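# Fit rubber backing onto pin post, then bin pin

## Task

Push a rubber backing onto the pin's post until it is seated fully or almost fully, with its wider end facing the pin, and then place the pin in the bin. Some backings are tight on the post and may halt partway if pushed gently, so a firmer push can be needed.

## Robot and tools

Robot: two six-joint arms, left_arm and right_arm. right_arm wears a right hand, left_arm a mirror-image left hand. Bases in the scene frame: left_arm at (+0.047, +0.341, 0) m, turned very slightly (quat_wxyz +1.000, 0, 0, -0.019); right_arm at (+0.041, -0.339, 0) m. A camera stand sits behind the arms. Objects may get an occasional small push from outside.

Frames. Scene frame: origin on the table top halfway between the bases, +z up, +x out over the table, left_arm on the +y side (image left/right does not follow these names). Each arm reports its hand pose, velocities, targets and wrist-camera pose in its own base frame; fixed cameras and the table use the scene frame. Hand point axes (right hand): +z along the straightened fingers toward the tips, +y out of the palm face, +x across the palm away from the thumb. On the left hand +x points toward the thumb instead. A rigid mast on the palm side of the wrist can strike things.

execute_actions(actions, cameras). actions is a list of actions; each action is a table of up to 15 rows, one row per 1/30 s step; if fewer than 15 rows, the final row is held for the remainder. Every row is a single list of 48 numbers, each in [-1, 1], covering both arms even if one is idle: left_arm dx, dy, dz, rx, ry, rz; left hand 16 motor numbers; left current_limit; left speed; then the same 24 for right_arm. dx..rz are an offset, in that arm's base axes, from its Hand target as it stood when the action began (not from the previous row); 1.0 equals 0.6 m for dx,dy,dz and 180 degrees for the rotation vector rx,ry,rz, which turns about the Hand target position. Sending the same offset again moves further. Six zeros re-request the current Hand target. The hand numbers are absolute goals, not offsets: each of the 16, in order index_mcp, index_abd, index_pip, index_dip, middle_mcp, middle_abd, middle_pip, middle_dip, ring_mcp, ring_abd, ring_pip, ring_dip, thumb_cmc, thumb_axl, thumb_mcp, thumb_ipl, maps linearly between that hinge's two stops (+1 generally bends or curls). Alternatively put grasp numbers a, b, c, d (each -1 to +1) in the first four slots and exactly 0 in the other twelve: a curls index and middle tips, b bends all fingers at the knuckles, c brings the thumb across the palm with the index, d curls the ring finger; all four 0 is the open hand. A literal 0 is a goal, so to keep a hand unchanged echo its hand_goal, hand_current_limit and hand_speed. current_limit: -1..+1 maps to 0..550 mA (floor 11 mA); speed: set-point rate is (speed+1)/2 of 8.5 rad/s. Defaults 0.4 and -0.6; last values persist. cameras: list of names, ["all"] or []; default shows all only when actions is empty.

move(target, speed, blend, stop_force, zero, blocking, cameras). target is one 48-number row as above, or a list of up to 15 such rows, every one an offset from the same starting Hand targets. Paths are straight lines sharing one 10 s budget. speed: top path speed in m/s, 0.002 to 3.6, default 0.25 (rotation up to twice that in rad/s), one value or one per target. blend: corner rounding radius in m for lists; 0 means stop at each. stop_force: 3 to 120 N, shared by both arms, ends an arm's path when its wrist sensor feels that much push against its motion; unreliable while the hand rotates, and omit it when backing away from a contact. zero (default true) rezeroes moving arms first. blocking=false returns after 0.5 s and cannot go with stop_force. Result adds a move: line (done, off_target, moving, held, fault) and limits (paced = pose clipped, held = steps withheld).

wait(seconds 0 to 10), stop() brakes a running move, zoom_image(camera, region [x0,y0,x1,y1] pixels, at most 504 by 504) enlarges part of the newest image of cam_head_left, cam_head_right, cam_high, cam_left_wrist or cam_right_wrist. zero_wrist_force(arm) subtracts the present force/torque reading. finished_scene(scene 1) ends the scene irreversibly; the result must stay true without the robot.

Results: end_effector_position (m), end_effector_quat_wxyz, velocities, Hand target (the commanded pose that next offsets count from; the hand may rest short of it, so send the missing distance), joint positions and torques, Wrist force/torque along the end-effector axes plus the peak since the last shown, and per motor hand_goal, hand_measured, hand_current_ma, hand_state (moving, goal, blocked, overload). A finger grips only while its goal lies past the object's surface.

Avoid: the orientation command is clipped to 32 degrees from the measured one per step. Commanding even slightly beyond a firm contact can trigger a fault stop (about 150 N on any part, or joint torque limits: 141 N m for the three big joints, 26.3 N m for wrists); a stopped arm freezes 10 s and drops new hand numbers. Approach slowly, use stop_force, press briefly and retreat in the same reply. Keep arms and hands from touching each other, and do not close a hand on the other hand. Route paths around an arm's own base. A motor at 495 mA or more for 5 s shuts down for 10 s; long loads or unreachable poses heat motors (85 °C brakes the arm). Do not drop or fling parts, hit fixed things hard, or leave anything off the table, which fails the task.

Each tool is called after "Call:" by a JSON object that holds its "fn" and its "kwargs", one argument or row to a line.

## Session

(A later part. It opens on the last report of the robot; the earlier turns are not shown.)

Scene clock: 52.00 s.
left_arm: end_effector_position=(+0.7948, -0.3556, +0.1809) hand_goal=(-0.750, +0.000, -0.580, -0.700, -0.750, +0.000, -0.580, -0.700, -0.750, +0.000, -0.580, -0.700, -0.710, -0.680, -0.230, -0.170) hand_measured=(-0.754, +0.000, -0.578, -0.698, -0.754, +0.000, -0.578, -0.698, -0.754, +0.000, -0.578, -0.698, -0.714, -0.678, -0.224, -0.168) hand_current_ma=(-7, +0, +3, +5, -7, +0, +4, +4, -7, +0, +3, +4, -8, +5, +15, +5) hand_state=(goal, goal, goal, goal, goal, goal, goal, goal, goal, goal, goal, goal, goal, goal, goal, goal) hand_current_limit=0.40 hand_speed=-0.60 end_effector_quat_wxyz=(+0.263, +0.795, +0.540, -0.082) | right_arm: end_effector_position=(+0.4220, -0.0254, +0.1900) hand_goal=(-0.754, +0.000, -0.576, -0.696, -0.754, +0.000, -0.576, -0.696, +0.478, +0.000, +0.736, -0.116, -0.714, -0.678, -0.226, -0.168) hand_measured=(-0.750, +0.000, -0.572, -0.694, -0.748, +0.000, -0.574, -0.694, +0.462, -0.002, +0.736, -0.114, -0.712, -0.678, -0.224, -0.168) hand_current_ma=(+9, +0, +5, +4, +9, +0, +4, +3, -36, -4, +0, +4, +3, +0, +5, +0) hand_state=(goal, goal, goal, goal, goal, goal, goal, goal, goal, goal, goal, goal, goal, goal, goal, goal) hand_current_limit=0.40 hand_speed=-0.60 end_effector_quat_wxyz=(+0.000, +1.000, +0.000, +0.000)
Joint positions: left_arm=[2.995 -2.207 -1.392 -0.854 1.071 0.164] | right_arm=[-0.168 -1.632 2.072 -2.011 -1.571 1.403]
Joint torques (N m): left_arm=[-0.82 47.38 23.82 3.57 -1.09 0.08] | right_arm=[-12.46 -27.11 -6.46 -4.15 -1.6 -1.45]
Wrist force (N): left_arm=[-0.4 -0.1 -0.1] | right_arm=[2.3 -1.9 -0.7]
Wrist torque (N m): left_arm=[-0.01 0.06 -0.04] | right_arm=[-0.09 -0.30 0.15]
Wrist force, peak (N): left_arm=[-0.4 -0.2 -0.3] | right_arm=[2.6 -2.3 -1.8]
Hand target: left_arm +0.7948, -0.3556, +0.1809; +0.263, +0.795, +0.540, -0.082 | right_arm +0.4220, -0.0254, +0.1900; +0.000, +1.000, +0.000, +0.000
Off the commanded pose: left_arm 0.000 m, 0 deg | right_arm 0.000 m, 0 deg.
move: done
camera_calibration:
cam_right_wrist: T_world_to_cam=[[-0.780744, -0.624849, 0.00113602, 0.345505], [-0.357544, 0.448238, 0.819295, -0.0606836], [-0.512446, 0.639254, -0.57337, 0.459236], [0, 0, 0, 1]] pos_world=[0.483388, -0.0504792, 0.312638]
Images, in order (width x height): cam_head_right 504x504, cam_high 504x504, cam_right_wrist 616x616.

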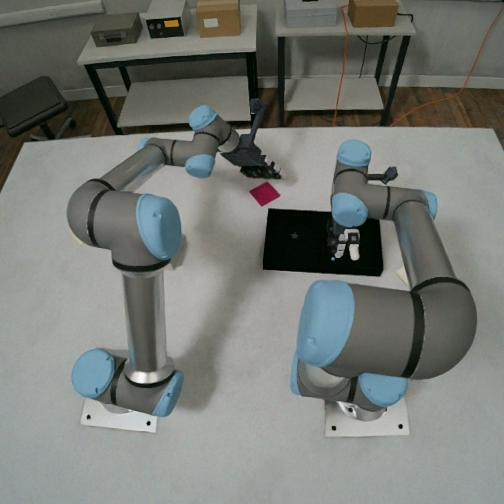

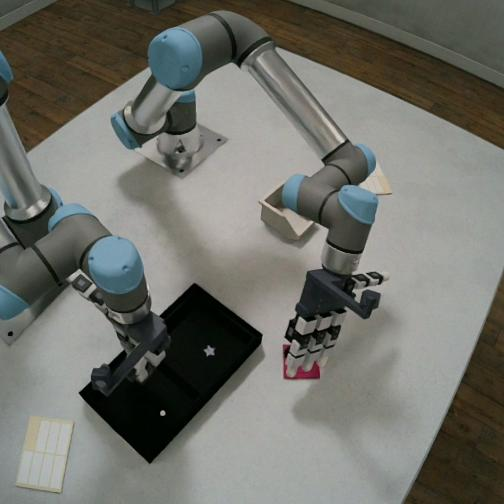

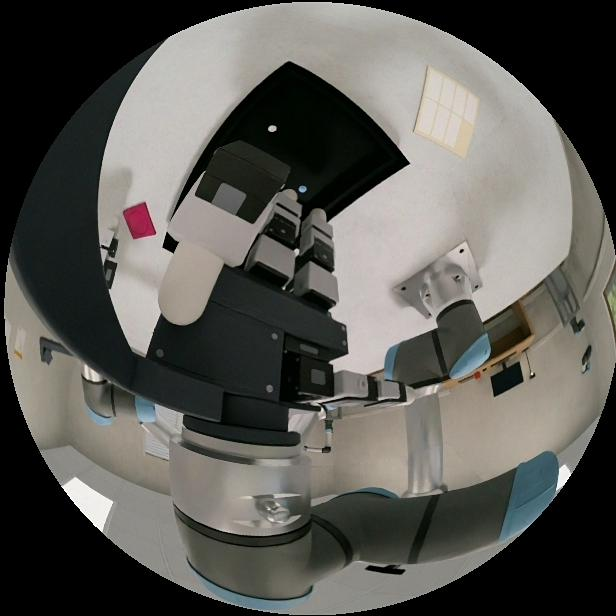

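Call:
{"fn": "move", "kwargs": {
  "target": [0,0,0,0,0,0,0,0,0,0,0,0,0,0,0,0,0,0,0,0,0,0,0.4,-0.6,0.0017,0.0083,-0.075,0,0,0,-0.7534,0,-0.5766,-0.6957,-0.7534,0,-0.5766,-0.6957,0.479,0,0.737,-0.116,-0.714,-0.678,-0.226,-0.168,0.4,-0.6],
  "speed": 0.1,
  "cameras": ["cam_right_wrist", "cam_high", "cam_head_right"]
}}

Call:
{"fn": "zoom_image", "kwargs": {
  "camera": "cam_right_wrist",
  "region": [270, 160, 340, 230]
}}

Call:
{"fn": "zoom_image", "kwargs": {
  "camera": "cam_high",
  "region": [110, 330, 180, 400]
}}

Call:
{"fn": "zoom_image", "kwargs": {
  "camera": "cam_head_right",
  "region": [310, 220, 380, 290]
}}

Scene clock: 54.50 s.
left_arm: end_effector_position=(+0.7948, -0.3556, +0.1809) hand_goal=(-0.750, +0.000, -0.580, -0.700, -0.750, +0.000, -0.580, -0.700, -0.750, +0.000, -0.580, -0.700, -0.710, -0.680, -0.230, -0.170) hand_measured=(-0.754, +0.000, -0.578, -0.698, -0.754, +0.000, -0.578, -0.698, -0.754, +0.000, -0.578, -0.698, -0.714, -0.678, -0.224, -0.168) hand_current_ma=(-7, +0, +3, +5, -7, +0, +4, +4, -7, +0, +3, +4, -8, +5, +15, +5) hand_state=(goal, goal, goal, goal, goal, goal, goal, goal, goal, goal, goal, goal, goal, goal, goal, goal) hand_current_limit=0.40 hand_speed=-0.60 end_effector_quat_wxyz=(+0.263, +0.795, +0.540, -0.082) | right_arm: end_effector_position=(+0.4230, -0.0205, +0.1450) hand_goal=(-0.754, +0.000, -0.576, -0.696, -0.754, +0.000, -0.576, -0.696, +0.478, +0.000, +0.736, -0.116, -0.714, -0.678, -0.226, -0.168) hand_measured=(-0.750, +0.000, -0.572, -0.694, -0.748, +0.000, -0.574, -0.694, +0.462, -0.002, +0.736, -0.114, -0.712, -0.678, -0.224, -0.168) hand_current_ma=(+8, +0, +5, +4, +9, +0, +4, +3, -36, -4, +0, +4, +3, +0, +5, +0) hand_state=(goal, goal, goal, goal, goal, goal, goal, goal, goal, goal, goal, goal, goal, goal, goal, goal) hand_current_limit=0.40 hand_speed=-0.60 end_effector_quat_wxyz=(+0.000, +1.000, +0.000, +0.000)
Joint positions: left_arm=[2.995 -2.207 -1.392 -0.854 1.071 0.164] | right_arm=[-0.156 -1.568 2.142 -2.145 -1.571 1.415]
Joint torques (N m): left_arm=[-0.69 46.82 24.23 3.62 -1.06 0.02] | right_arm=[13.21 -12.29 -5.36 -4.2 -1.39 1.77]
Wrist force (N): left_arm=[-0.2 -0.1 -0.4] | right_arm=[2.1 -2.0 -0.6]
Wrist torque (N m): left_arm=[0.02 0.01 -0.02] | right_arm=[-0.11 -0.29 0.05]
Wrist force, peak (N): left_arm=[-0.1 -0.5 -0.1] | right_arm=[2.6 -2.2 -0.8]
Hand target: left_arm +0.7948, -0.3556, +0.1809; +0.263, +0.795, +0.540, -0.082 | right_arm +0.4230, -0.0205, +0.1450; +0.000, +1.000, +0.000, +0.000
Off the commanded pose: left_arm 0.000 m, 0 deg | right_arm 0.000 m, 0 deg.
move: done
camera_calibration:
cam_right_wrist: T_world_to_cam=[[-0.780744, -0.624849, 0.00113602, 0.349399], [-0.357544, 0.448238, 0.819295, -0.0256541], [-0.512446, 0.639254, -0.57337, 0.430815], [0, 0, 0, 1]] pos_world=[0.484388, -0.0455792, 0.267638]
Images, in order (width x height): cam_head_right 504x504, cam_high 504x504, cam_right_wrist 616x616.

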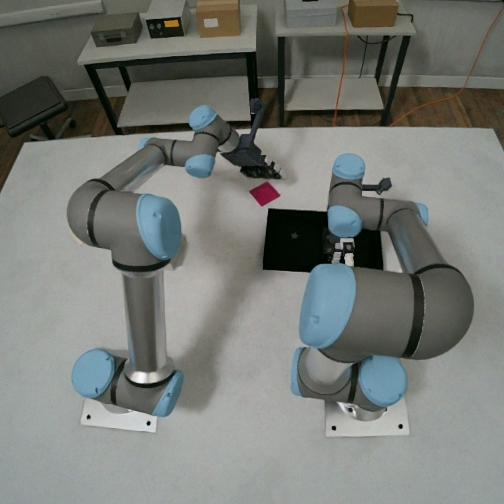

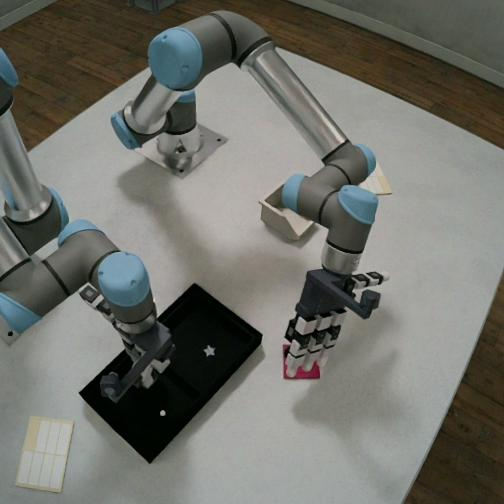

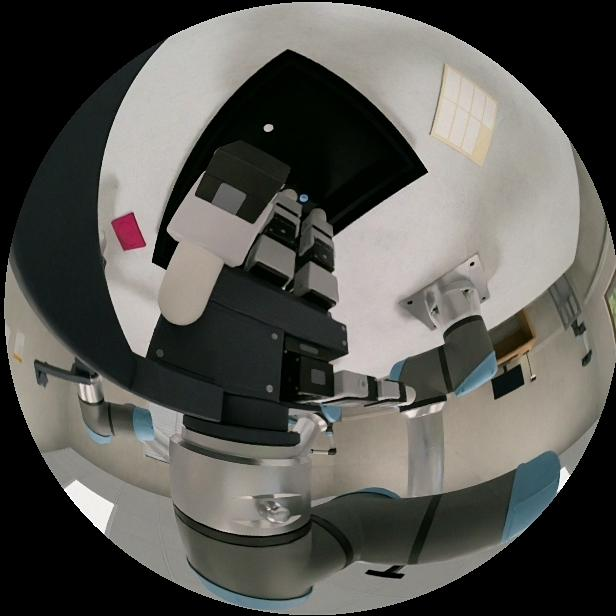

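Scaled by 7.200 from the camera's 616x616 image, which has a finer 880x880 frame.

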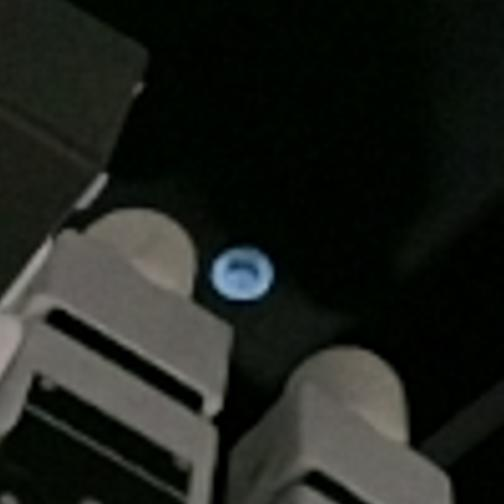

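Scaled by 7.200 from the camera's 504x504 image, which has a finer 720x720 frame.

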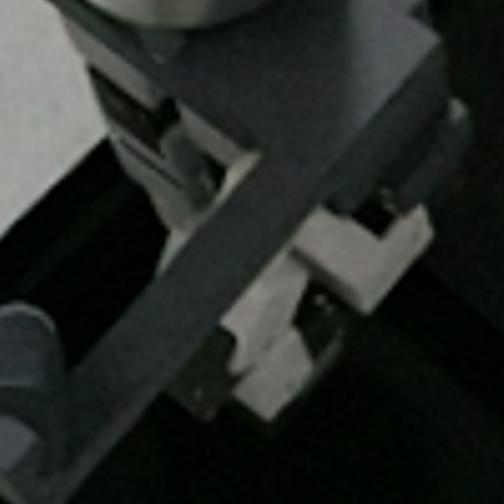

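Scaled by 7.200 from the camera's 504x504 image, which has a finer 720x720 frame.

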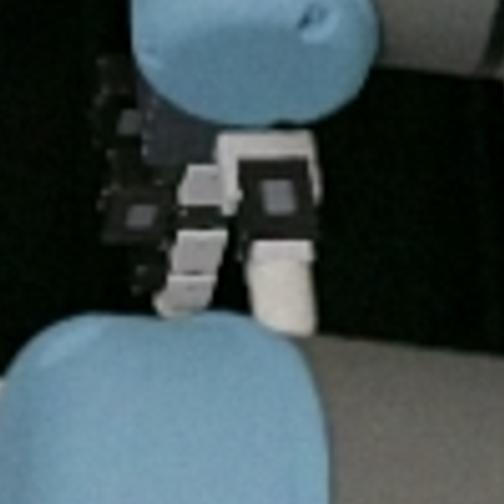

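Call:
{"fn": "move", "kwargs": {
  "target": [0,0,0,0,0,0,0,0,0,0,0,0,0,0,0,0,0,0,0,0,0,0,0.4,-0.6,0.002,0.0008,-0.0267,0,0,0,-0.7534,0,-0.5766,-0.6957,-0.7534,0,-0.5766,-0.6957,0.479,0,0.737,-0.116,-0.714,-0.678,-0.226,-0.168,0.4,-0.6],
  "speed": 0.05
}}

Call:
{"fn": "move", "kwargs": {
  "target": [0,0,0,0,0,0,0,0,0,0,0,0,0,0,0,0,0,0,0,0,0,0,0.4,-0.6,0,0,-0.025,0,0,0,-0.7534,0,-0.5766,-0.6957,-0.7534,0,-0.5766,-0.6957,0.479,0,0.737,-0.116,-0.714,-0.678,-0.226,-0.168,0.4,-0.6],
  "speed": 0.008,
  "stop_force": 4,
  "cameras": ["cam_right_wrist", "cam_high", "cam_head_right"]
}}

Call:
{"fn": "zoom_image", "kwargs": {
  "camera": "cam_right_wrist",
  "region": [270, 160, 340, 230]
}}

Scene clock: 56.37 s.
left_arm: end_effector_position=(+0.7948, -0.3556, +0.1809) hand_goal=(-0.750, +0.000, -0.580, -0.700, -0.750, +0.000, -0.580, -0.700, -0.750, +0.000, -0.580, -0.700, -0.710, -0.680, -0.230, -0.170) hand_measured=(-0.754, +0.000, -0.578, -0.698, -0.754, +0.000, -0.578, -0.698, -0.754, +0.000, -0.578, -0.698, -0.714, -0.678, -0.224, -0.168) hand_current_ma=(-7, +0, +3, +5, -7, +0, +4, +4, -7, +0, +3, +4, -8, +5, +15, +5) hand_state=(goal, goal, goal, goal, goal, goal, goal, goal, goal, goal, goal, goal, goal, goal, goal, goal) hand_current_limit=0.40 hand_speed=-0.60 end_effector_quat_wxyz=(+0.263, +0.795, +0.540, -0.082) | right_arm: end_effector_position=(+0.4243, -0.0200, +0.1292) hand_goal=(-0.754, +0.000, -0.576, -0.696, -0.754, +0.000, -0.576, -0.696, +0.478, +0.000, +0.736, -0.116, -0.714, -0.678, -0.226, -0.168) hand_measured=(-0.746, -0.014, -0.578, -0.704, -0.748, +0.000, -0.574, -0.694, +0.462, -0.002, +0.736, -0.114, -0.712, -0.678, -0.224, -0.168) hand_current_ma=(+16, -25, -4, -16, +9, +0, +4, +3, -36, -4, +0, +4, +3, +0, +5, +0) hand_state=(goal, goal, goal, goal, goal, goal, goal, goal, goal, goal, goal, goal, goal, goal, goal, goal) hand_current_limit=0.40 hand_speed=-0.60 end_effector_quat_wxyz=(+0.000, +1.000, +0.000, +0.000)
Joint positions: left_arm=[2.995 -2.207 -1.392 -0.854 1.071 0.164] | right_arm=[-0.155 -1.54 2.162 -2.193 -1.571 1.416]
Joint torques (N m): left_arm=[-1.03 46.78 24.7 3.41 -1.21 0.12] | right_arm=[13.65 2.79 16.74 0.28 -0.13 1.84]
Wrist force (N): left_arm=[-0.1 -0.1 -0.3] | right_arm=[11.0 -1.5 -47.5]
Wrist torque (N m): left_arm=[0.00 0.01 -0.01] | right_arm=[3.52 -1.15 0.72]
Wrist force, peak (N): left_arm=[-0.2 -0.4 -0.1] | right_arm=[11.0 -1.5 -47.5]
Hand target: left_arm +0.7948, -0.3556, +0.1809; +0.263, +0.795, +0.540, -0.082 | right_arm +0.4242, -0.0200, +0.1290; +0.000, +1.000, +0.000, +0.000
Off the commanded pose: left_arm 0.000 m, 0 deg | right_arm 0.000 m, 0 deg.
move: done

Scene clock: 56.90 s.
left_arm: end_effector_position=(+0.7948, -0.3556, +0.1809) hand_goal=(-0.750, +0.000, -0.580, -0.700, -0.750, +0.000, -0.580, -0.700, -0.750, +0.000, -0.580, -0.700, -0.710, -0.680, -0.230, -0.170) hand_measured=(-0.754, +0.000, -0.578, -0.698, -0.754, +0.000, -0.578, -0.698, -0.754, +0.000, -0.578, -0.698, -0.714, -0.678, -0.224, -0.168) hand_current_ma=(-7, +0, +3, +5, -7, +0, +4, +4, -7, +0, +3, +4, -8, +5, +15, +5) hand_state=(goal, goal, goal, goal, goal, goal, goal, goal, goal, goal, goal, goal, goal, goal, goal, goal) hand_current_limit=0.40 hand_speed=-0.60 end_effector_quat_wxyz=(+0.263, +0.795, +0.540, -0.082) | right_arm: end_effector_position=(+0.4243, -0.0200, +0.1291) hand_goal=(-0.754, +0.000, -0.576, -0.696, -0.754, +0.000, -0.576, -0.696, +0.478, +0.000, +0.736, -0.116, -0.714, -0.678, -0.226, -0.168) hand_measured=(-0.746, -0.014, -0.580, -0.704, -0.748, +0.000, -0.574, -0.694, +0.462, -0.002, +0.736, -0.114, -0.712, -0.678, -0.224, -0.168) hand_current_ma=(+17, -25, -4, -16, +9, +0, +4, +3, -36, -4, +0, +4, +3, +0, +5, +0) hand_state=(goal, goal, goal, goal, goal, goal, goal, goal, goal, goal, goal, goal, goal, goal, goal, goal) hand_current_limit=0.40 hand_speed=-0.60 end_effector_quat_wxyz=(+0.000, +1.000, +0.000, +0.000)
Joint positions: left_arm=[2.995 -2.207 -1.392 -0.854 1.071 0.164] | right_arm=[-0.155 -1.54 2.162 -2.194 -1.571 1.416]
Joint torques (N m): left_arm=[-0.38 47.23 24.42 3.47 -1.15 0.08] | right_arm=[12.79 -7.25 5.98 2.38 0.15 1.68]
Wrist force (N): left_arm=[-0.1 -0.1 0.0] | right_arm=[11.8 -1.4 -50.4]
Wrist torque (N m): left_arm=[-0.03 0.02 -0.01] | right_arm=[3.77 -1.19 0.78]
Wrist force, peak (N): left_arm=[-0.1 -0.4 0.0] | right_arm=[12.0 -1.5 -50.7]
Hand target: left_arm +0.7948, -0.3556, +0.1809; +0.263, +0.795, +0.540, -0.082 | right_arm +0.4243, -0.0200, +0.1291; +0.000, +1.000, +0.000, +0.000 (not the last commanded pose)
Off the commanded pose: left_arm 0.000 m, 0 deg | right_arm 0.015 m, 0 deg.
move: contact (right_arm)
camera_calibration:
cam_right_wrist: T_world_to_cam=[[-0.780739, -0.624856, 0.000855022, 0.350735], [-0.357849, 0.448242, 0.81916, -0.0122398], [-0.51224, 0.639244, -0.573565, 0.421942], [0, 0, 0, 1]] pos_world=[0.485588, -0.0450792, 0.251738]
Images, in order (width x height): cam_head_right 504x504, cam_high 504x504, cam_right_wrist 616x616.

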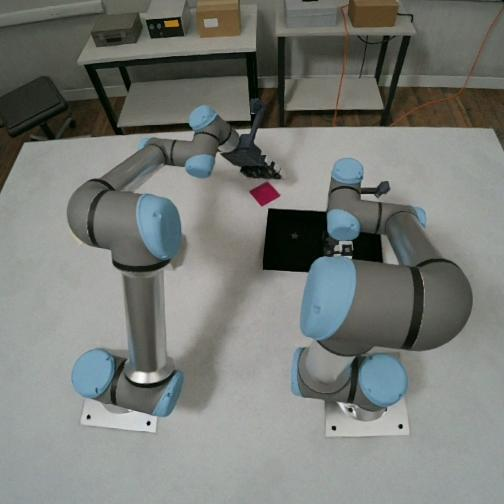

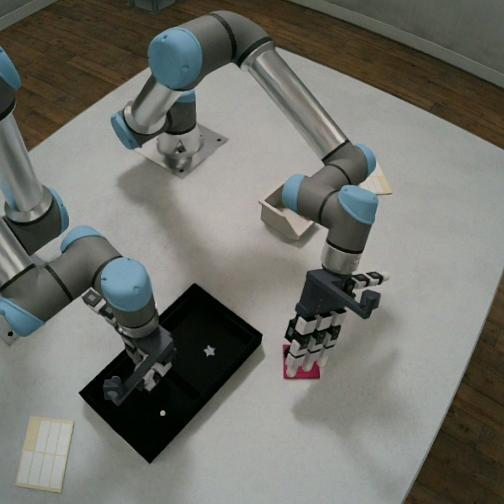

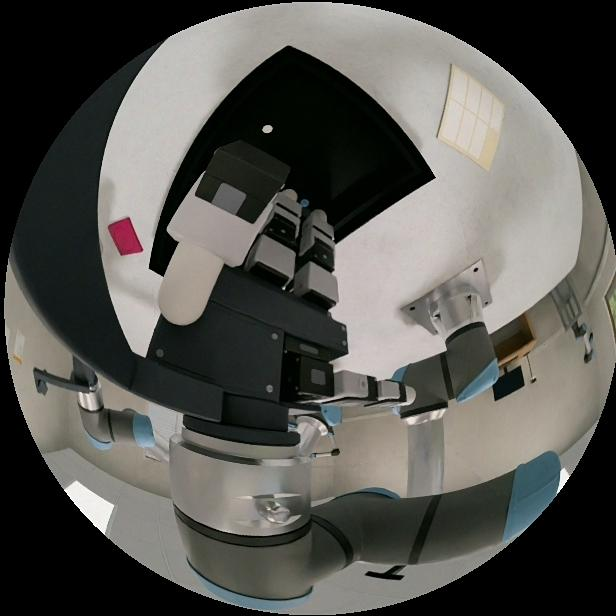

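Scaled by 7.200 from the camera's 616x616 image, which has a finer 880x880 frame.

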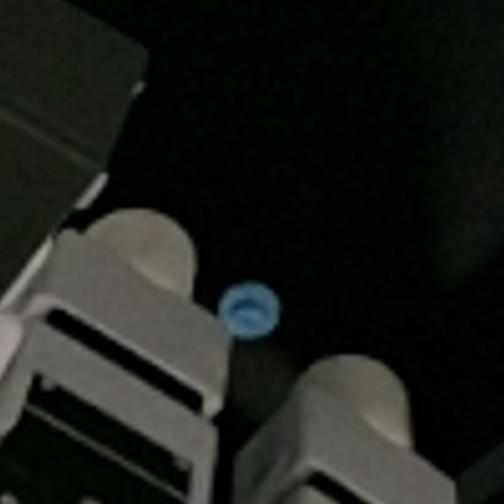

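Call:
{"fn": "move", "kwargs": {
  "target": [
    [0,0,0,0,0,0,0,0,0,0,0,0,0,0,0,0,0,0,0,0,0,0,0.4,-0.6,0,0,0.135,0,0,0,-0.7534,0,-0.5766,-0.6957,-0.7534,0,-0.5766,-0.6957,0.479,0,0.737,-0.116,-0.714,-0.678,-0.226,-0.168,0.4,-0.6],
    [0,0,0,0,0,0,0,0,0,0,0,0,0,0,0,0,0,0,0,0,0,0,0.4,-0.6,0.1653,-0.0983,0.1015,0,0,0,-0.7534,0,-0.5766,-0.6957,-0.7534,0,-0.5766,-0.6957,0.479,0,0.737,-0.116,-0.714,-0.678,-0.226,-0.168,0.4,-0.6]
  ],
  "speed": 0.2,
  "blend": 0.02,
  "cameras": ["cam_right_wrist", "cam_high", "cam_head_right"]
}}

Call:
{"fn": "zoom_image", "kwargs": {
  "camera": "cam_right_wrist",
  "region": [260, 150, 350, 240]
}}

Call:
{"fn": "zoom_image", "kwargs": {
  "camera": "cam_right_wrist",
  "region": [200, 10, 480, 260]
}}

Call:
{"fn": "zoom_image", "kwargs": {
  "camera": "cam_high",
  "region": [75, 280, 265, 470]
}}

Scene clock: 59.83 s.
left_arm: end_effector_position=(+0.7948, -0.3556, +0.1809) hand_goal=(-0.750, +0.000, -0.580, -0.700, -0.750, +0.000, -0.580, -0.700, -0.750, +0.000, -0.580, -0.700, -0.710, -0.680, -0.230, -0.170) hand_measured=(-0.754, +0.000, -0.578, -0.698, -0.754, +0.000, -0.578, -0.698, -0.754, +0.000, -0.578, -0.698, -0.714, -0.678, -0.224, -0.168) hand_current_ma=(-7, +0, +3, +5, -7, +0, +4, +4, -7, +0, +3, +4, -8, +5, +15, +5) hand_state=(goal, goal, goal, goal, goal, goal, goal, goal, goal, goal, goal, goal, goal, goal, goal, goal) hand_current_limit=0.40 hand_speed=-0.60 end_effector_quat_wxyz=(+0.263, +0.795, +0.540, -0.082) | right_arm: end_effector_position=(+0.5234, -0.0789, +0.1901) hand_goal=(-0.754, +0.000, -0.576, -0.696, -0.754, +0.000, -0.576, -0.696, +0.478, +0.000, +0.736, -0.116, -0.714, -0.678, -0.226, -0.168) hand_measured=(-0.750, -0.002, -0.578, -0.698, -0.750, +0.000, -0.574, -0.694, +0.462, -0.002, +0.736, -0.114, -0.712, -0.678, -0.224, -0.168) hand_current_ma=(+7, -3, -3, -4, +7, +0, +4, +3, -36, -3, +0, +4, +3, +0, +5, +0) hand_state=(goal, goal, goal, goal, goal, goal, goal, goal, goal, goal, goal, goal, goal, goal, goal, goal) hand_current_limit=0.40 hand_speed=-0.60 end_effector_quat_wxyz=(+0.000, +1.000, +0.000, +0.000)
Joint positions: left_arm=[2.995 -2.207 -1.392 -0.854 1.071 0.164] | right_arm=[-0.235 -1.399 1.824 -1.996 -1.571 1.336]
Joint torques (N m): left_arm=[-1.13 47.19 24.27 3.63 -1.1 0.16] | right_arm=[-12.1 -20.29 -36 -0.48 0.3 -1.43]
Wrist force (N): left_arm=[0.1 0.0 -0.1] | right_arm=[2.1 -2.0 -1.0]
Wrist torque (N m): left_arm=[0.00 -0.01 0.00] | right_arm=[-0.07 -0.26 0.15]
Wrist force, peak (N): left_arm=[-0.1 -0.4 0.0] | right_arm=[11.8 -1.3 -50.8]
Hand target: left_arm +0.7948, -0.3556, +0.1809; +0.263, +0.795, +0.540, -0.082 | right_arm +0.5235, -0.0790, +0.1900; +0.000, +1.000, +0.000, +0.000
Off the commanded pose: left_arm 0.000 m, 0 deg | right_arm 0.000 m, 0 deg.
move: done
camera_calibration:
cam_right_wrist: T_world_to_cam=[[-0.780751, -0.624842, 0.0007459, 0.391292], [-0.357971, 0.448269, 0.819092, -0.0002488], [-0.512138, 0.63924, -0.573661, 0.545314], [0, 0, 0, 1]] pos_world=[0.584689, -0.103979, 0.312738]
Images, in order (width x height): cam_head_right 504x504, cam_high 504x504, cam_right_wrist 616x616.

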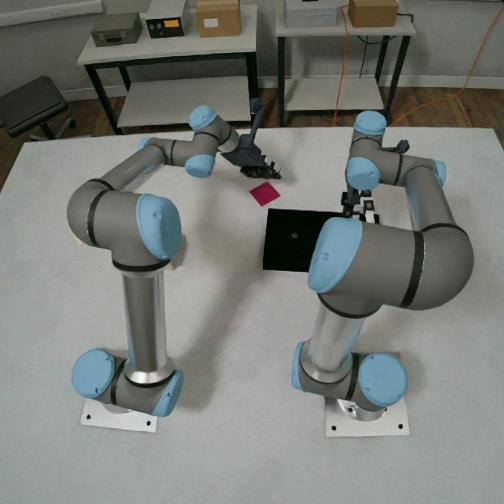

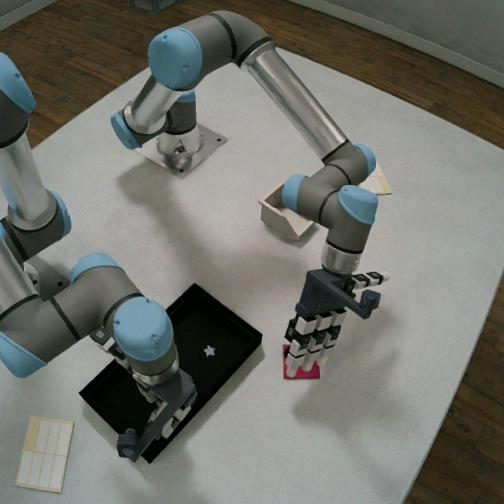

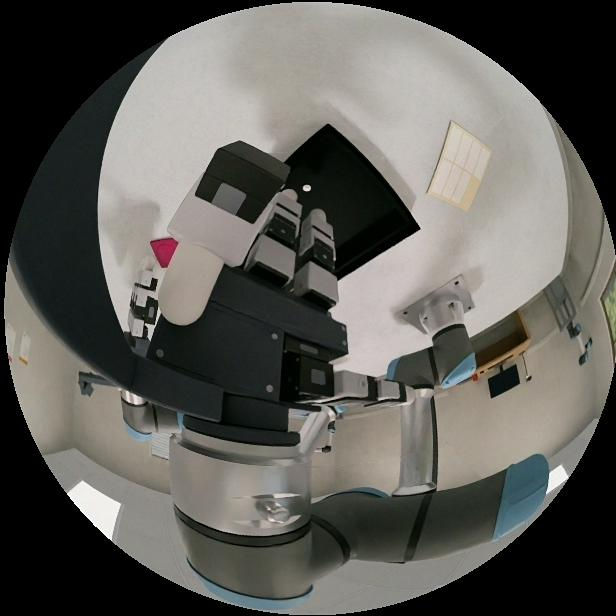

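Scaled by 5.600 from the camera's 616x616 image, which has a finer 880x880 frame.

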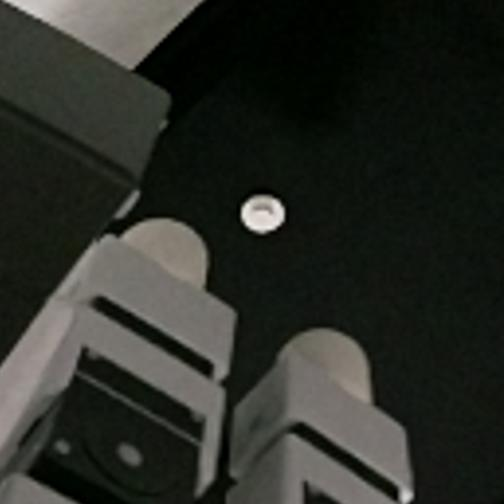

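Scaled by 1.800 from the camera's 616x616 image, which has a finer 880x880 frame.

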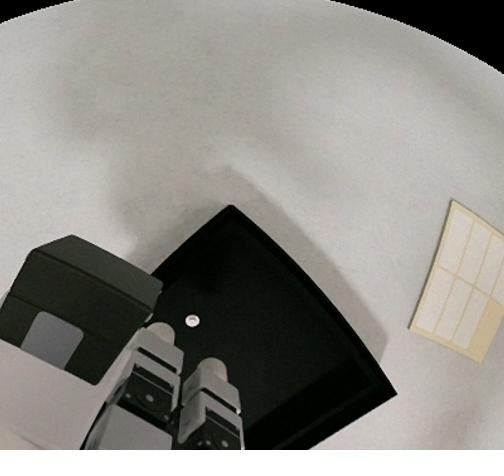

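Scaled by 2.653 from the camera's 504x504 image, which has a finer 720x720 frame.

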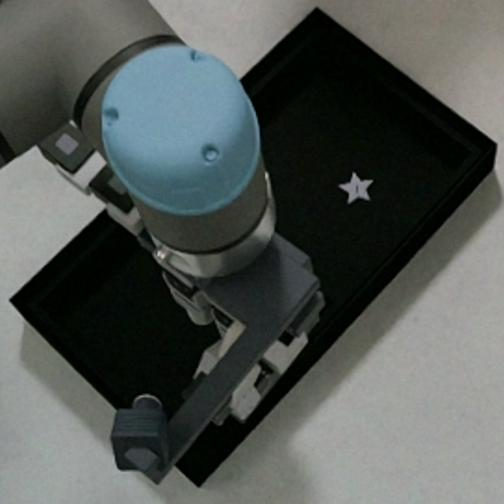

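Call:
{"fn": "move", "kwargs": {
  "target": [0,0,0,0,0,0,0,0,0,0,0,0,0,0,0,0,0,0,0,0,0,0,0.4,-0.6,0.1075,0.1183,0,0,0,0.5,-0.7534,0,-0.5766,-0.6957,-0.7534,0,-0.5766,-0.6957,0.479,0,0.737,-0.116,-0.714,-0.678,-0.226,-0.168,0.4,-0.6],
  "speed": 0.3,
  "cameras": ["cam_right_wrist", "cam_high", "cam_head_right"]
}}

Call:
{"fn": "zoom_image", "kwargs": {
  "camera": "cam_right_wrist",
  "region": [260, 150, 350, 240]
}}

Call:
{"fn": "zoom_image", "kwargs": {
  "camera": "cam_right_wrist",
  "region": [200, 10, 480, 260]
}}

Call:
{"fn": "zoom_image", "kwargs": {
  "camera": "cam_high",
  "region": [75, 280, 265, 470]
}}

Scene clock: 64.27 s.
left_arm: end_effector_position=(+0.7948, -0.3556, +0.1809) hand_goal=(-0.750, +0.000, -0.580, -0.700, -0.750, +0.000, -0.580, -0.700, -0.750, +0.000, -0.580, -0.700, -0.710, -0.680, -0.230, -0.170) hand_measured=(-0.754, +0.000, -0.578, -0.698, -0.754, +0.000, -0.578, -0.698, -0.754, +0.000, -0.578, -0.698, -0.714, -0.678, -0.224, -0.168) hand_current_ma=(-7, +0, +3, +5, -7, +0, +4, +4, -7, +0, +3, +4, -8, +5, +15, +5) hand_state=(goal, goal, goal, goal, goal, goal, goal, goal, goal, goal, goal, goal, goal, goal, goal, goal) hand_current_limit=0.40 hand_speed=-0.60 end_effector_quat_wxyz=(+0.263, +0.795, +0.540, -0.082) | right_arm: end_effector_position=(+0.5880, -0.0080, +0.1901) hand_goal=(-0.754, +0.000, -0.576, -0.696, -0.754, +0.000, -0.576, -0.696, +0.478, +0.000, +0.736, -0.116, -0.714, -0.678, -0.226, -0.168) hand_measured=(-0.750, -0.002, -0.578, -0.698, -0.750, +0.000, -0.574, -0.694, +0.462, -0.002, +0.736, -0.114, -0.712, -0.678, -0.224, -0.168) hand_current_ma=(+7, -3, -3, -4, +7, +0, +4, +3, -36, -3, +0, +4, +3, +0, +5, +0) hand_state=(goal, goal, goal, goal, goal, goal, goal, goal, goal, goal, goal, goal, goal, goal, goal, goal) hand_current_limit=0.40 hand_speed=-0.60 end_effector_quat_wxyz=(+0.000, +0.707, +0.707, +0.000)
Joint positions: left_arm=[2.995 -2.207 -1.392 -0.854 1.071 0.164] | right_arm=[-0.239 -1.499 1.939 -2.011 -1.57 -0.239]
Joint torques (N m): left_arm=[-0.94 47.01 24.61 3.64 -1.17 0.12] | right_arm=[-12.59 -17.07 -35.62 -0.46 1.03 -1.26]
Wrist force (N): left_arm=[-0.1 -0.2 -0.1] | right_arm=[2.3 -1.9 -1.0]
Wrist torque (N m): left_arm=[-0.02 0.01 -0.01] | right_arm=[-0.06 -0.29 0.16]
Wrist force, peak (N): left_arm=[-0.2 -0.3 -0.4] | right_arm=[2.6 -2.3 -0.9]
Hand target: left_arm +0.7948, -0.3556, +0.1809; +0.263, +0.795, +0.540, -0.082 | right_arm +0.5880, -0.0080, +0.1900; +0.000, +0.707, +0.707, +0.000
Off the commanded pose: left_arm 0.000 m, 0 deg | right_arm 0.000 m, 0 deg.
move: done
camera_calibration:
cam_right_wrist: T_world_to_cam=[[0.624689, -0.780873, 0.00077878, -0.341616], [-0.448349, -0.357857, 0.819098, 0.0377804], [-0.639333, -0.512031, -0.573653, 0.59865], [0, 0, 0, 1]] pos_world=[0.613079, 0.0532882, 0.312738]
Images, in order (width x height): cam_head_right 504x504, cam_high 504x504, cam_right_wrist 616x616.

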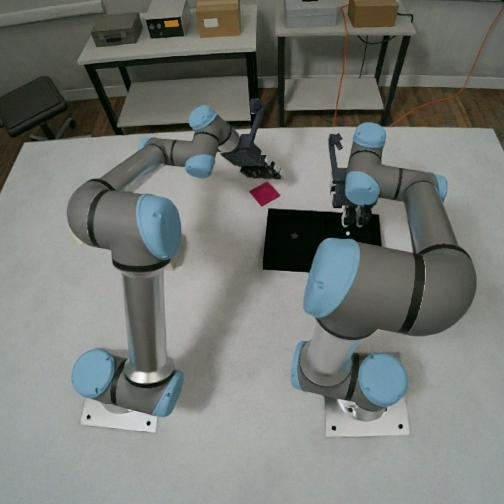

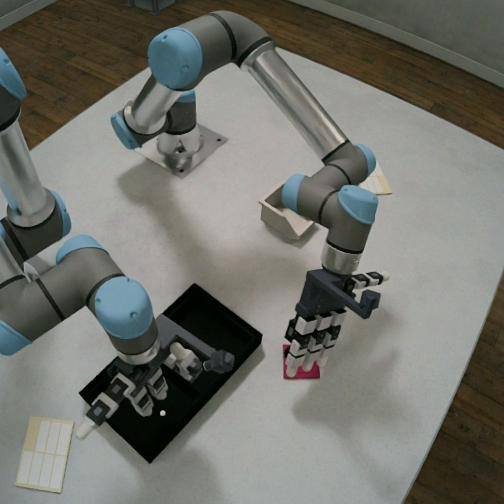

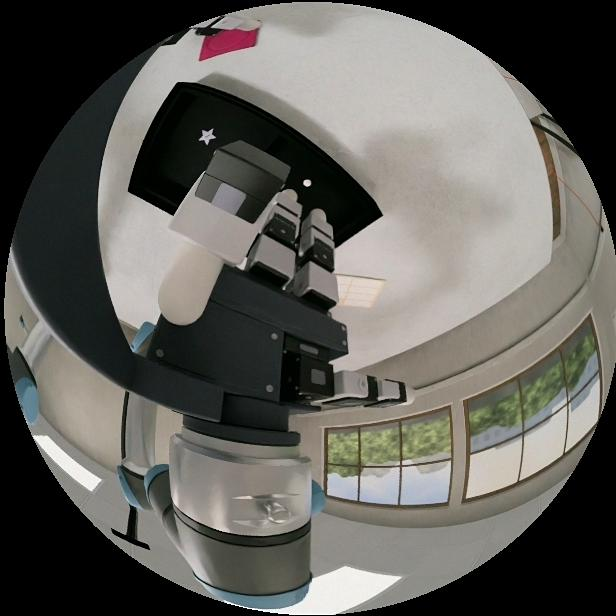

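Scaled by 5.600 from the camera's 616x616 image, which has a finer 880x880 frame.

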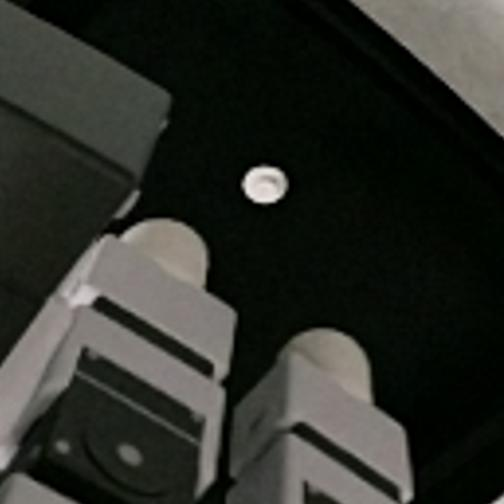

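Scaled by 1.800 from the camera's 616x616 image, which has a finer 880x880 frame.

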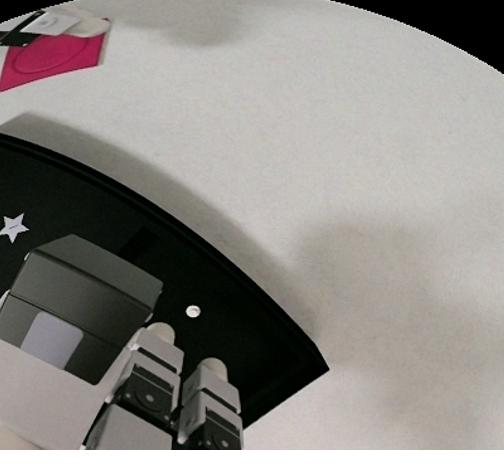

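Scaled by 2.653 from the camera's 504x504 image, which has a finer 720x720 frame.

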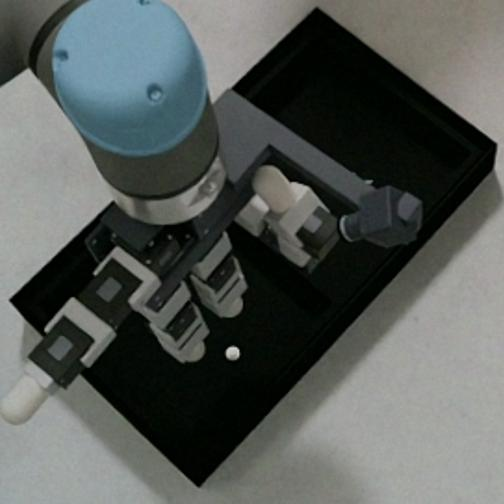

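Call:
{"fn": "move", "kwargs": {
  "target": [0,0,0,0,0,0,0,0,0,0,0,0,0,0,0,0,0,0,0,0,0,0,0.4,-0.6,0.0135,0.004,-0.075,0,0,0,-0.7534,0,-0.5766,-0.6957,-0.7534,0,-0.5766,-0.6957,0.479,0,0.737,-0.116,-0.714,-0.678,-0.226,-0.168,0.4,-0.6],
  "speed": 0.1,
  "cameras": ["cam_right_wrist", "cam_high"]
}}

Call:
{"fn": "zoom_image", "kwargs": {
  "camera": "cam_right_wrist",
  "region": [270, 160, 340, 230]
}}

Call:
{"fn": "zoom_image", "kwargs": {
  "camera": "cam_high",
  "region": [115, 360, 195, 440]
}}

Scene clock: 66.03 s.
left_arm: end_effector_position=(+0.7948, -0.3556, +0.1809) hand_goal=(-0.750, +0.000, -0.580, -0.700, -0.750, +0.000, -0.580, -0.700, -0.750, +0.000, -0.580, -0.700, -0.710, -0.680, -0.230, -0.170) hand_measured=(-0.754, +0.000, -0.578, -0.698, -0.754, +0.000, -0.578, -0.698, -0.754, +0.000, -0.578, -0.698, -0.714, -0.678, -0.224, -0.168) hand_current_ma=(-7, +0, +3, +5, -7, +0, +4, +4, -7, +0, +3, +4, -8, +5, +15, +5) hand_state=(goal, goal, goal, goal, goal, goal, goal, goal, goal, goal, goal, goal, goal, goal, goal, goal) hand_current_limit=0.40 hand_speed=-0.60 end_effector_quat_wxyz=(+0.263, +0.795, +0.540, -0.082) | right_arm: end_effector_position=(+0.5961, -0.0056, +0.1451) hand_goal=(-0.754, +0.000, -0.576, -0.696, -0.754, +0.000, -0.576, -0.696, +0.478, +0.000, +0.736, -0.116, -0.714, -0.678, -0.226, -0.168) hand_measured=(-0.750, -0.002, -0.578, -0.698, -0.750, +0.000, -0.574, -0.694, +0.462, -0.002, +0.736, -0.114, -0.712, -0.678, -0.224, -0.168) hand_current_ma=(+7, -3, -3, -4, +7, +0, +4, +3, -36, -3, +0, +4, +3, +0, +5, +0) hand_state=(goal, goal, goal, goal, goal, goal, goal, goal, goal, goal, goal, goal, goal, goal, goal, goal) hand_current_limit=0.40 hand_speed=-0.60 end_effector_quat_wxyz=(+0.000, +0.707, +0.707, +0.000)
Joint positions: left_arm=[2.995 -2.207 -1.392 -0.854 1.071 0.164] | right_arm=[-0.23 -1.425 1.986 -2.132 -1.57 -0.23]
Joint torques (N m): left_arm=[-1.08 47.14 24.8 3.62 -1.1 0.14] | right_arm=[13.54 -19.2 -6.74 -4.48 -0.07 1.69]
Wrist force (N): left_arm=[-0.1 -0.3 -0.1] | right_arm=[2.0 -2.0 -0.7]
Wrist torque (N m): left_arm=[-0.03 0.01 -0.01] | right_arm=[-0.08 -0.26 0.03]
Wrist force, peak (N): left_arm=[-0.3 -0.3 0.0] | right_arm=[2.6 -1.9 -1.6]
Hand target: left_arm +0.7948, -0.3556, +0.1809; +0.263, +0.795, +0.540, -0.082 | right_arm +0.5961, -0.0056, +0.1450; +0.000, +0.707, +0.707, +0.000
Off the commanded pose: left_arm 0.000 m, 0 deg | right_arm 0.000 m, 0 deg.
move: done
camera_calibration:
cam_right_wrist: T_world_to_cam=[[0.624842, -0.780751, 0.0007459, -0.344797], [-0.448269, -0.357971, 0.819092, 0.0789615], [-0.63924, -0.512138, -0.573661, 0.579187], [0, 0, 0, 1]] pos_world=[0.621079, 0.0556886, 0.267838]
Images, in order (width x height): cam_high 504x504, cam_right_wrist 616x616.

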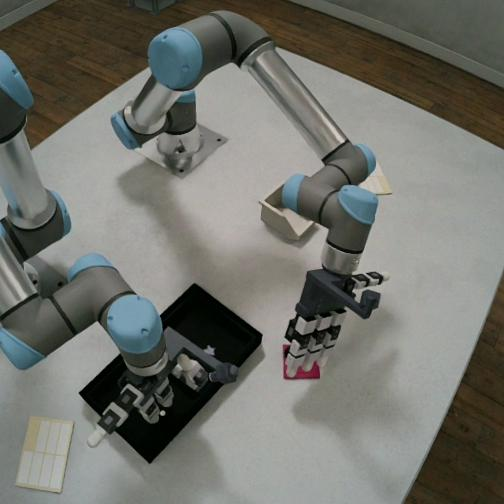

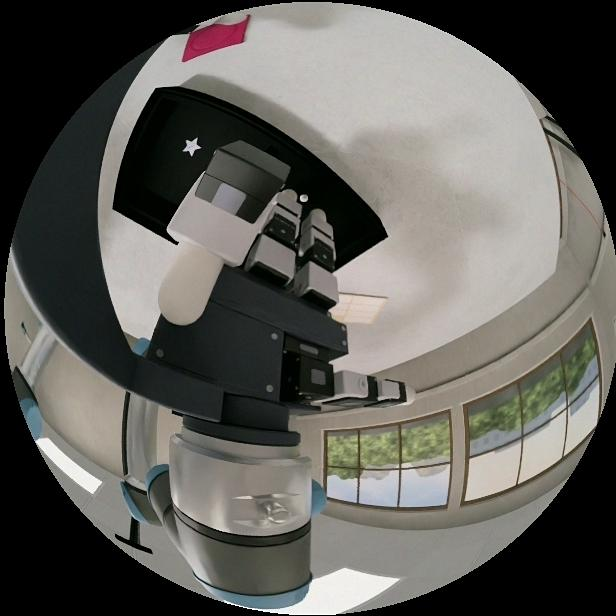

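Scaled by 7.200 from the camera's 616x616 image, which has a finer 880x880 frame.

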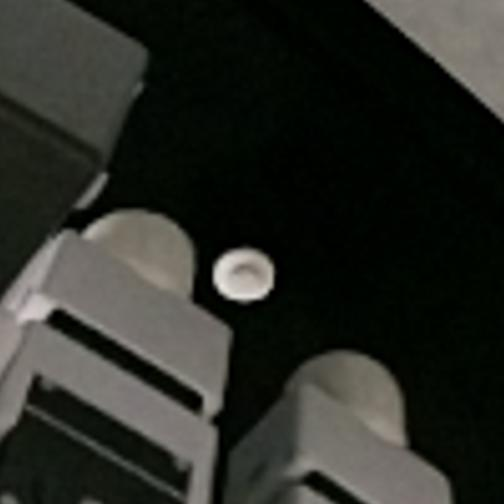

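Scaled by 6.300 from the camera's 504x504 image, which has a finer 720x720 frame.

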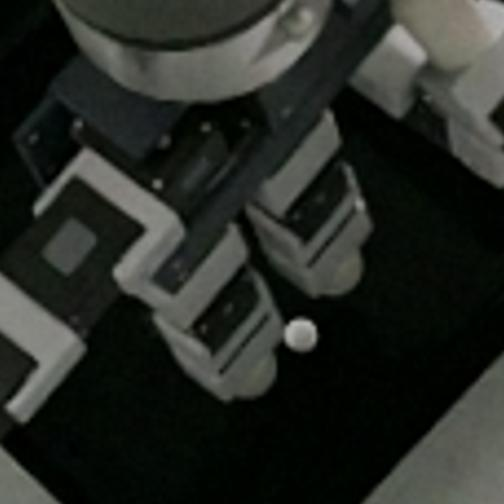

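Call:
{"fn": "move", "kwargs": {
  "target": [0,0,0,0,0,0,0,0,0,0,0,0,0,0,0,0,0,0,0,0,0,0,0.4,-0.6,0,0.0015,-0.0167,0,0,0,-0.7534,0,-0.5766,-0.6957,-0.7534,0,-0.5766,-0.6957,0.479,0,0.737,-0.116,-0.714,-0.678,-0.226,-0.168,0.4,-0.6],
  "speed": 0.05
}}

Call:
{"fn": "move", "kwargs": {
  "target": [0,0,0,0,0,0,0,0,0,0,0,0,0,0,0,0,0,0,0,0,0,0,0.4,-0.6,0,0,-0.03,0,0,0,-0.7534,0,-0.5766,-0.6957,-0.7534,0,-0.5766,-0.6957,0.479,0,0.737,-0.116,-0.714,-0.678,-0.226,-0.168,0.4,-0.6],
  "speed": 0.008,
  "stop_force": 3,
  "cameras": ["cam_right_wrist", "cam_high"]
}}

Call:
{"fn": "zoom_image", "kwargs": {
  "camera": "cam_right_wrist",
  "region": [270, 160, 340, 230]
}}

Call:
{"fn": "zoom_image", "kwargs": {
  "camera": "cam_high",
  "region": [115, 360, 195, 440]
}}

Scene clock: 67.57 s.
left_arm: end_effector_position=(+0.7948, -0.3556, +0.1809) hand_goal=(-0.750, +0.000, -0.580, -0.700, -0.750, +0.000, -0.580, -0.700, -0.750, +0.000, -0.580, -0.700, -0.710, -0.680, -0.230, -0.170) hand_measured=(-0.754, +0.000, -0.578, -0.698, -0.754, +0.000, -0.578, -0.698, -0.754, +0.000, -0.578, -0.698, -0.714, -0.678, -0.224, -0.168) hand_current_ma=(-7, +0, +3, +5, -7, +0, +4, +4, -7, +0, +3, +4, -8, +5, +15, +5) hand_state=(goal, goal, goal, goal, goal, goal, goal, goal, goal, goal, goal, goal, goal, goal, goal, goal) hand_current_limit=0.40 hand_speed=-0.60 end_effector_quat_wxyz=(+0.263, +0.795, +0.540, -0.082) | right_arm: end_effector_position=(+0.5961, -0.0047, +0.1351) hand_goal=(-0.754, +0.000, -0.576, -0.696, -0.754, +0.000, -0.576, -0.696, +0.478, +0.000, +0.736, -0.116, -0.714, -0.678, -0.226, -0.168) hand_measured=(-0.750, -0.002, -0.578, -0.698, -0.750, +0.000, -0.574, -0.694, +0.462, -0.002, +0.736, -0.114, -0.712, -0.678, -0.224, -0.168) hand_current_ma=(+7, -3, -3, -4, +7, +0, +4, +3, -36, -3, +0, +4, +3, +0, +5, +0) hand_state=(goal, goal, goal, goal, goal, goal, goal, goal, goal, goal, goal, goal, goal, goal, goal, goal) hand_current_limit=0.40 hand_speed=-0.60 end_effector_quat_wxyz=(+0.000, +0.707, +0.707, +0.000)
Joint positions: left_arm=[2.995 -2.207 -1.392 -0.854 1.071 0.164] | right_arm=[-0.229 -1.411 1.999 -2.159 -1.57 -0.229]
Joint torques (N m): left_arm=[-1.25 46.97 24.41 3.7 -1.27 0.08] | right_arm=[13.49 -20.75 -5.49 -4.56 -1 1.74]
Wrist force (N): left_arm=[0.0 -0.1 -0.1] | right_arm=[2.0 -1.7 -0.8]
Wrist torque (N m): left_arm=[-0.01 -0.01 0.01] | right_arm=[-0.04 -0.27 0.04]
Wrist force, peak (N): left_arm=[-0.2 -0.4 -0.1] | right_arm=[2.3 -2.2 -0.9]
Hand target: left_arm +0.7948, -0.3556, +0.1809; +0.263, +0.795, +0.540, -0.082 | right_arm +0.5961, -0.0047, +0.1350; +0.000, +0.707, +0.707, +0.000
Off the commanded pose: left_arm 0.000 m, 0 deg | right_arm 0.000 m, 0 deg.
move: done

Scene clock: 69.63 s.
left_arm: end_effector_position=(+0.7948, -0.3556, +0.1809) hand_goal=(-0.750, +0.000, -0.580, -0.700, -0.750, +0.000, -0.580, -0.700, -0.750, +0.000, -0.580, -0.700, -0.710, -0.680, -0.230, -0.170) hand_measured=(-0.754, +0.000, -0.578, -0.698, -0.754, +0.000, -0.578, -0.698, -0.754, +0.000, -0.578, -0.698, -0.714, -0.678, -0.224, -0.168) hand_current_ma=(-7, +0, +3, +5, -7, +0, +4, +4, -7, +0, +3, +4, -8, +5, +15, +5) hand_state=(goal, goal, goal, goal, goal, goal, goal, goal, goal, goal, goal, goal, goal, goal, goal, goal) hand_current_limit=0.40 hand_speed=-0.60 end_effector_quat_wxyz=(+0.263, +0.795, +0.540, -0.082) | right_arm: end_effector_position=(+0.5961, -0.0047, +0.1285) hand_goal=(-0.754, +0.000, -0.576, -0.696, -0.754, +0.000, -0.576, -0.696, +0.478, +0.000, +0.736, -0.116, -0.714, -0.678, -0.226, -0.168) hand_measured=(-0.750, -0.002, -0.578, -0.698, -0.750, +0.000, -0.574, -0.694, +0.462, -0.002, +0.736, -0.114, -0.712, -0.678, -0.224, -0.168) hand_current_ma=(+5, -3, -2, -3, +7, +0, +3, +3, -36, -3, +0, +4, +3, +0, +5, +0) hand_state=(goal, goal, goal, goal, goal, goal, goal, goal, goal, goal, goal, goal, goal, goal, goal, goal) hand_current_limit=0.40 hand_speed=-0.60 end_effector_quat_wxyz=(+0.000, +0.707, +0.707, +0.000)
Joint positions: left_arm=[2.995 -2.207 -1.392 -0.854 1.071 0.164] | right_arm=[-0.229 -1.402 2.008 -2.178 -1.57 -0.229]
Joint torques (N m): left_arm=[-0.61 47.01 24.26 3.66 -1.16 0.21] | right_arm=[11.08 -33.41 -32.09 -0.37 -1.17 1.72]
Wrist force (N): left_arm=[0.0 -0.2 -0.1] | right_arm=[2.1 -2.1 -4.6]
Wrist torque (N m): left_arm=[-0.03 0.00 0.00] | right_arm=[0.21 -0.28 0.04]
Wrist force, peak (N): left_arm=[-0.3 -0.3 -0.1] | right_arm=[2.3 -2.1 -10.0]
Hand target: left_arm +0.7948, -0.3556, +0.1809; +0.263, +0.795, +0.540, -0.082 | right_arm +0.5961, -0.0047, +0.1285; +0.000, +0.707, +0.707, +0.000 (not the last commanded pose)
Off the commanded pose: left_arm 0.000 m, 0 deg | right_arm 0.011 m, 0 deg.
move: contact (right_arm)
camera_calibration:
cam_right_wrist: T_world_to_cam=[[0.624892, -0.780711, 0.000791208, -0.344189], [-0.448246, -0.357952, 0.819113, 0.0929049], [-0.639207, -0.512212, -0.573632, 0.570166], [0, 0, 0, 1]] pos_world=[0.621179, 0.0565887, 0.251238]
Images, in order (width x height): cam_high 504x504, cam_right_wrist 616x616.

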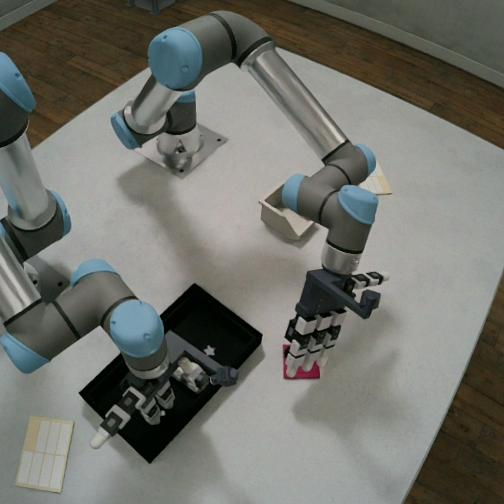

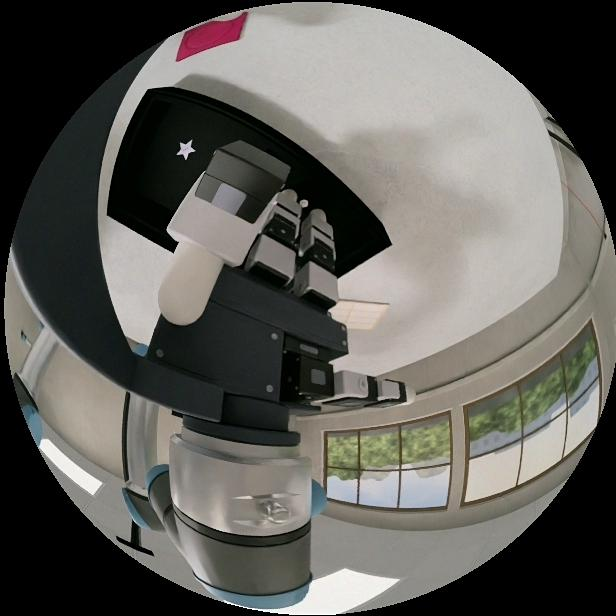

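Scaled by 7.200 from the camera's 616x616 image, which has a finer 880x880 frame.

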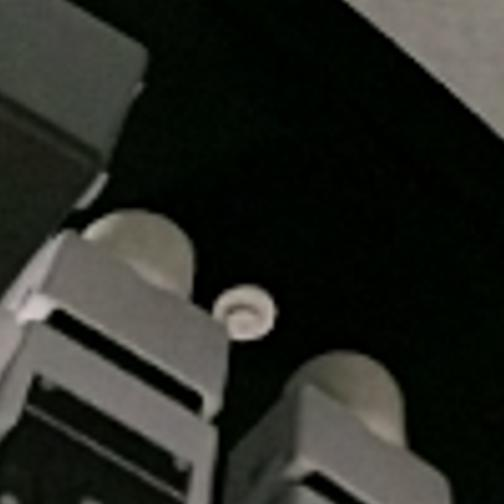

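Scaled by 6.300 from the camera's 504x504 image, which has a finer 720x720 frame.

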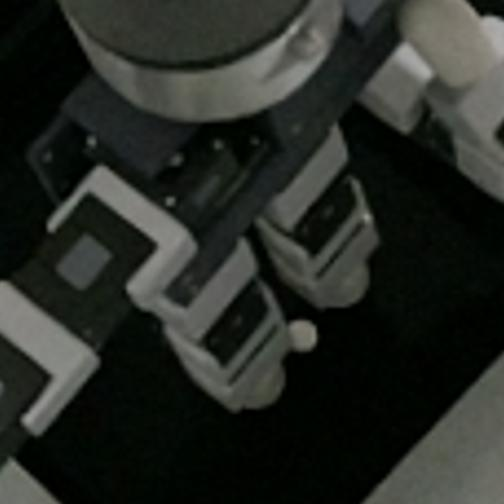

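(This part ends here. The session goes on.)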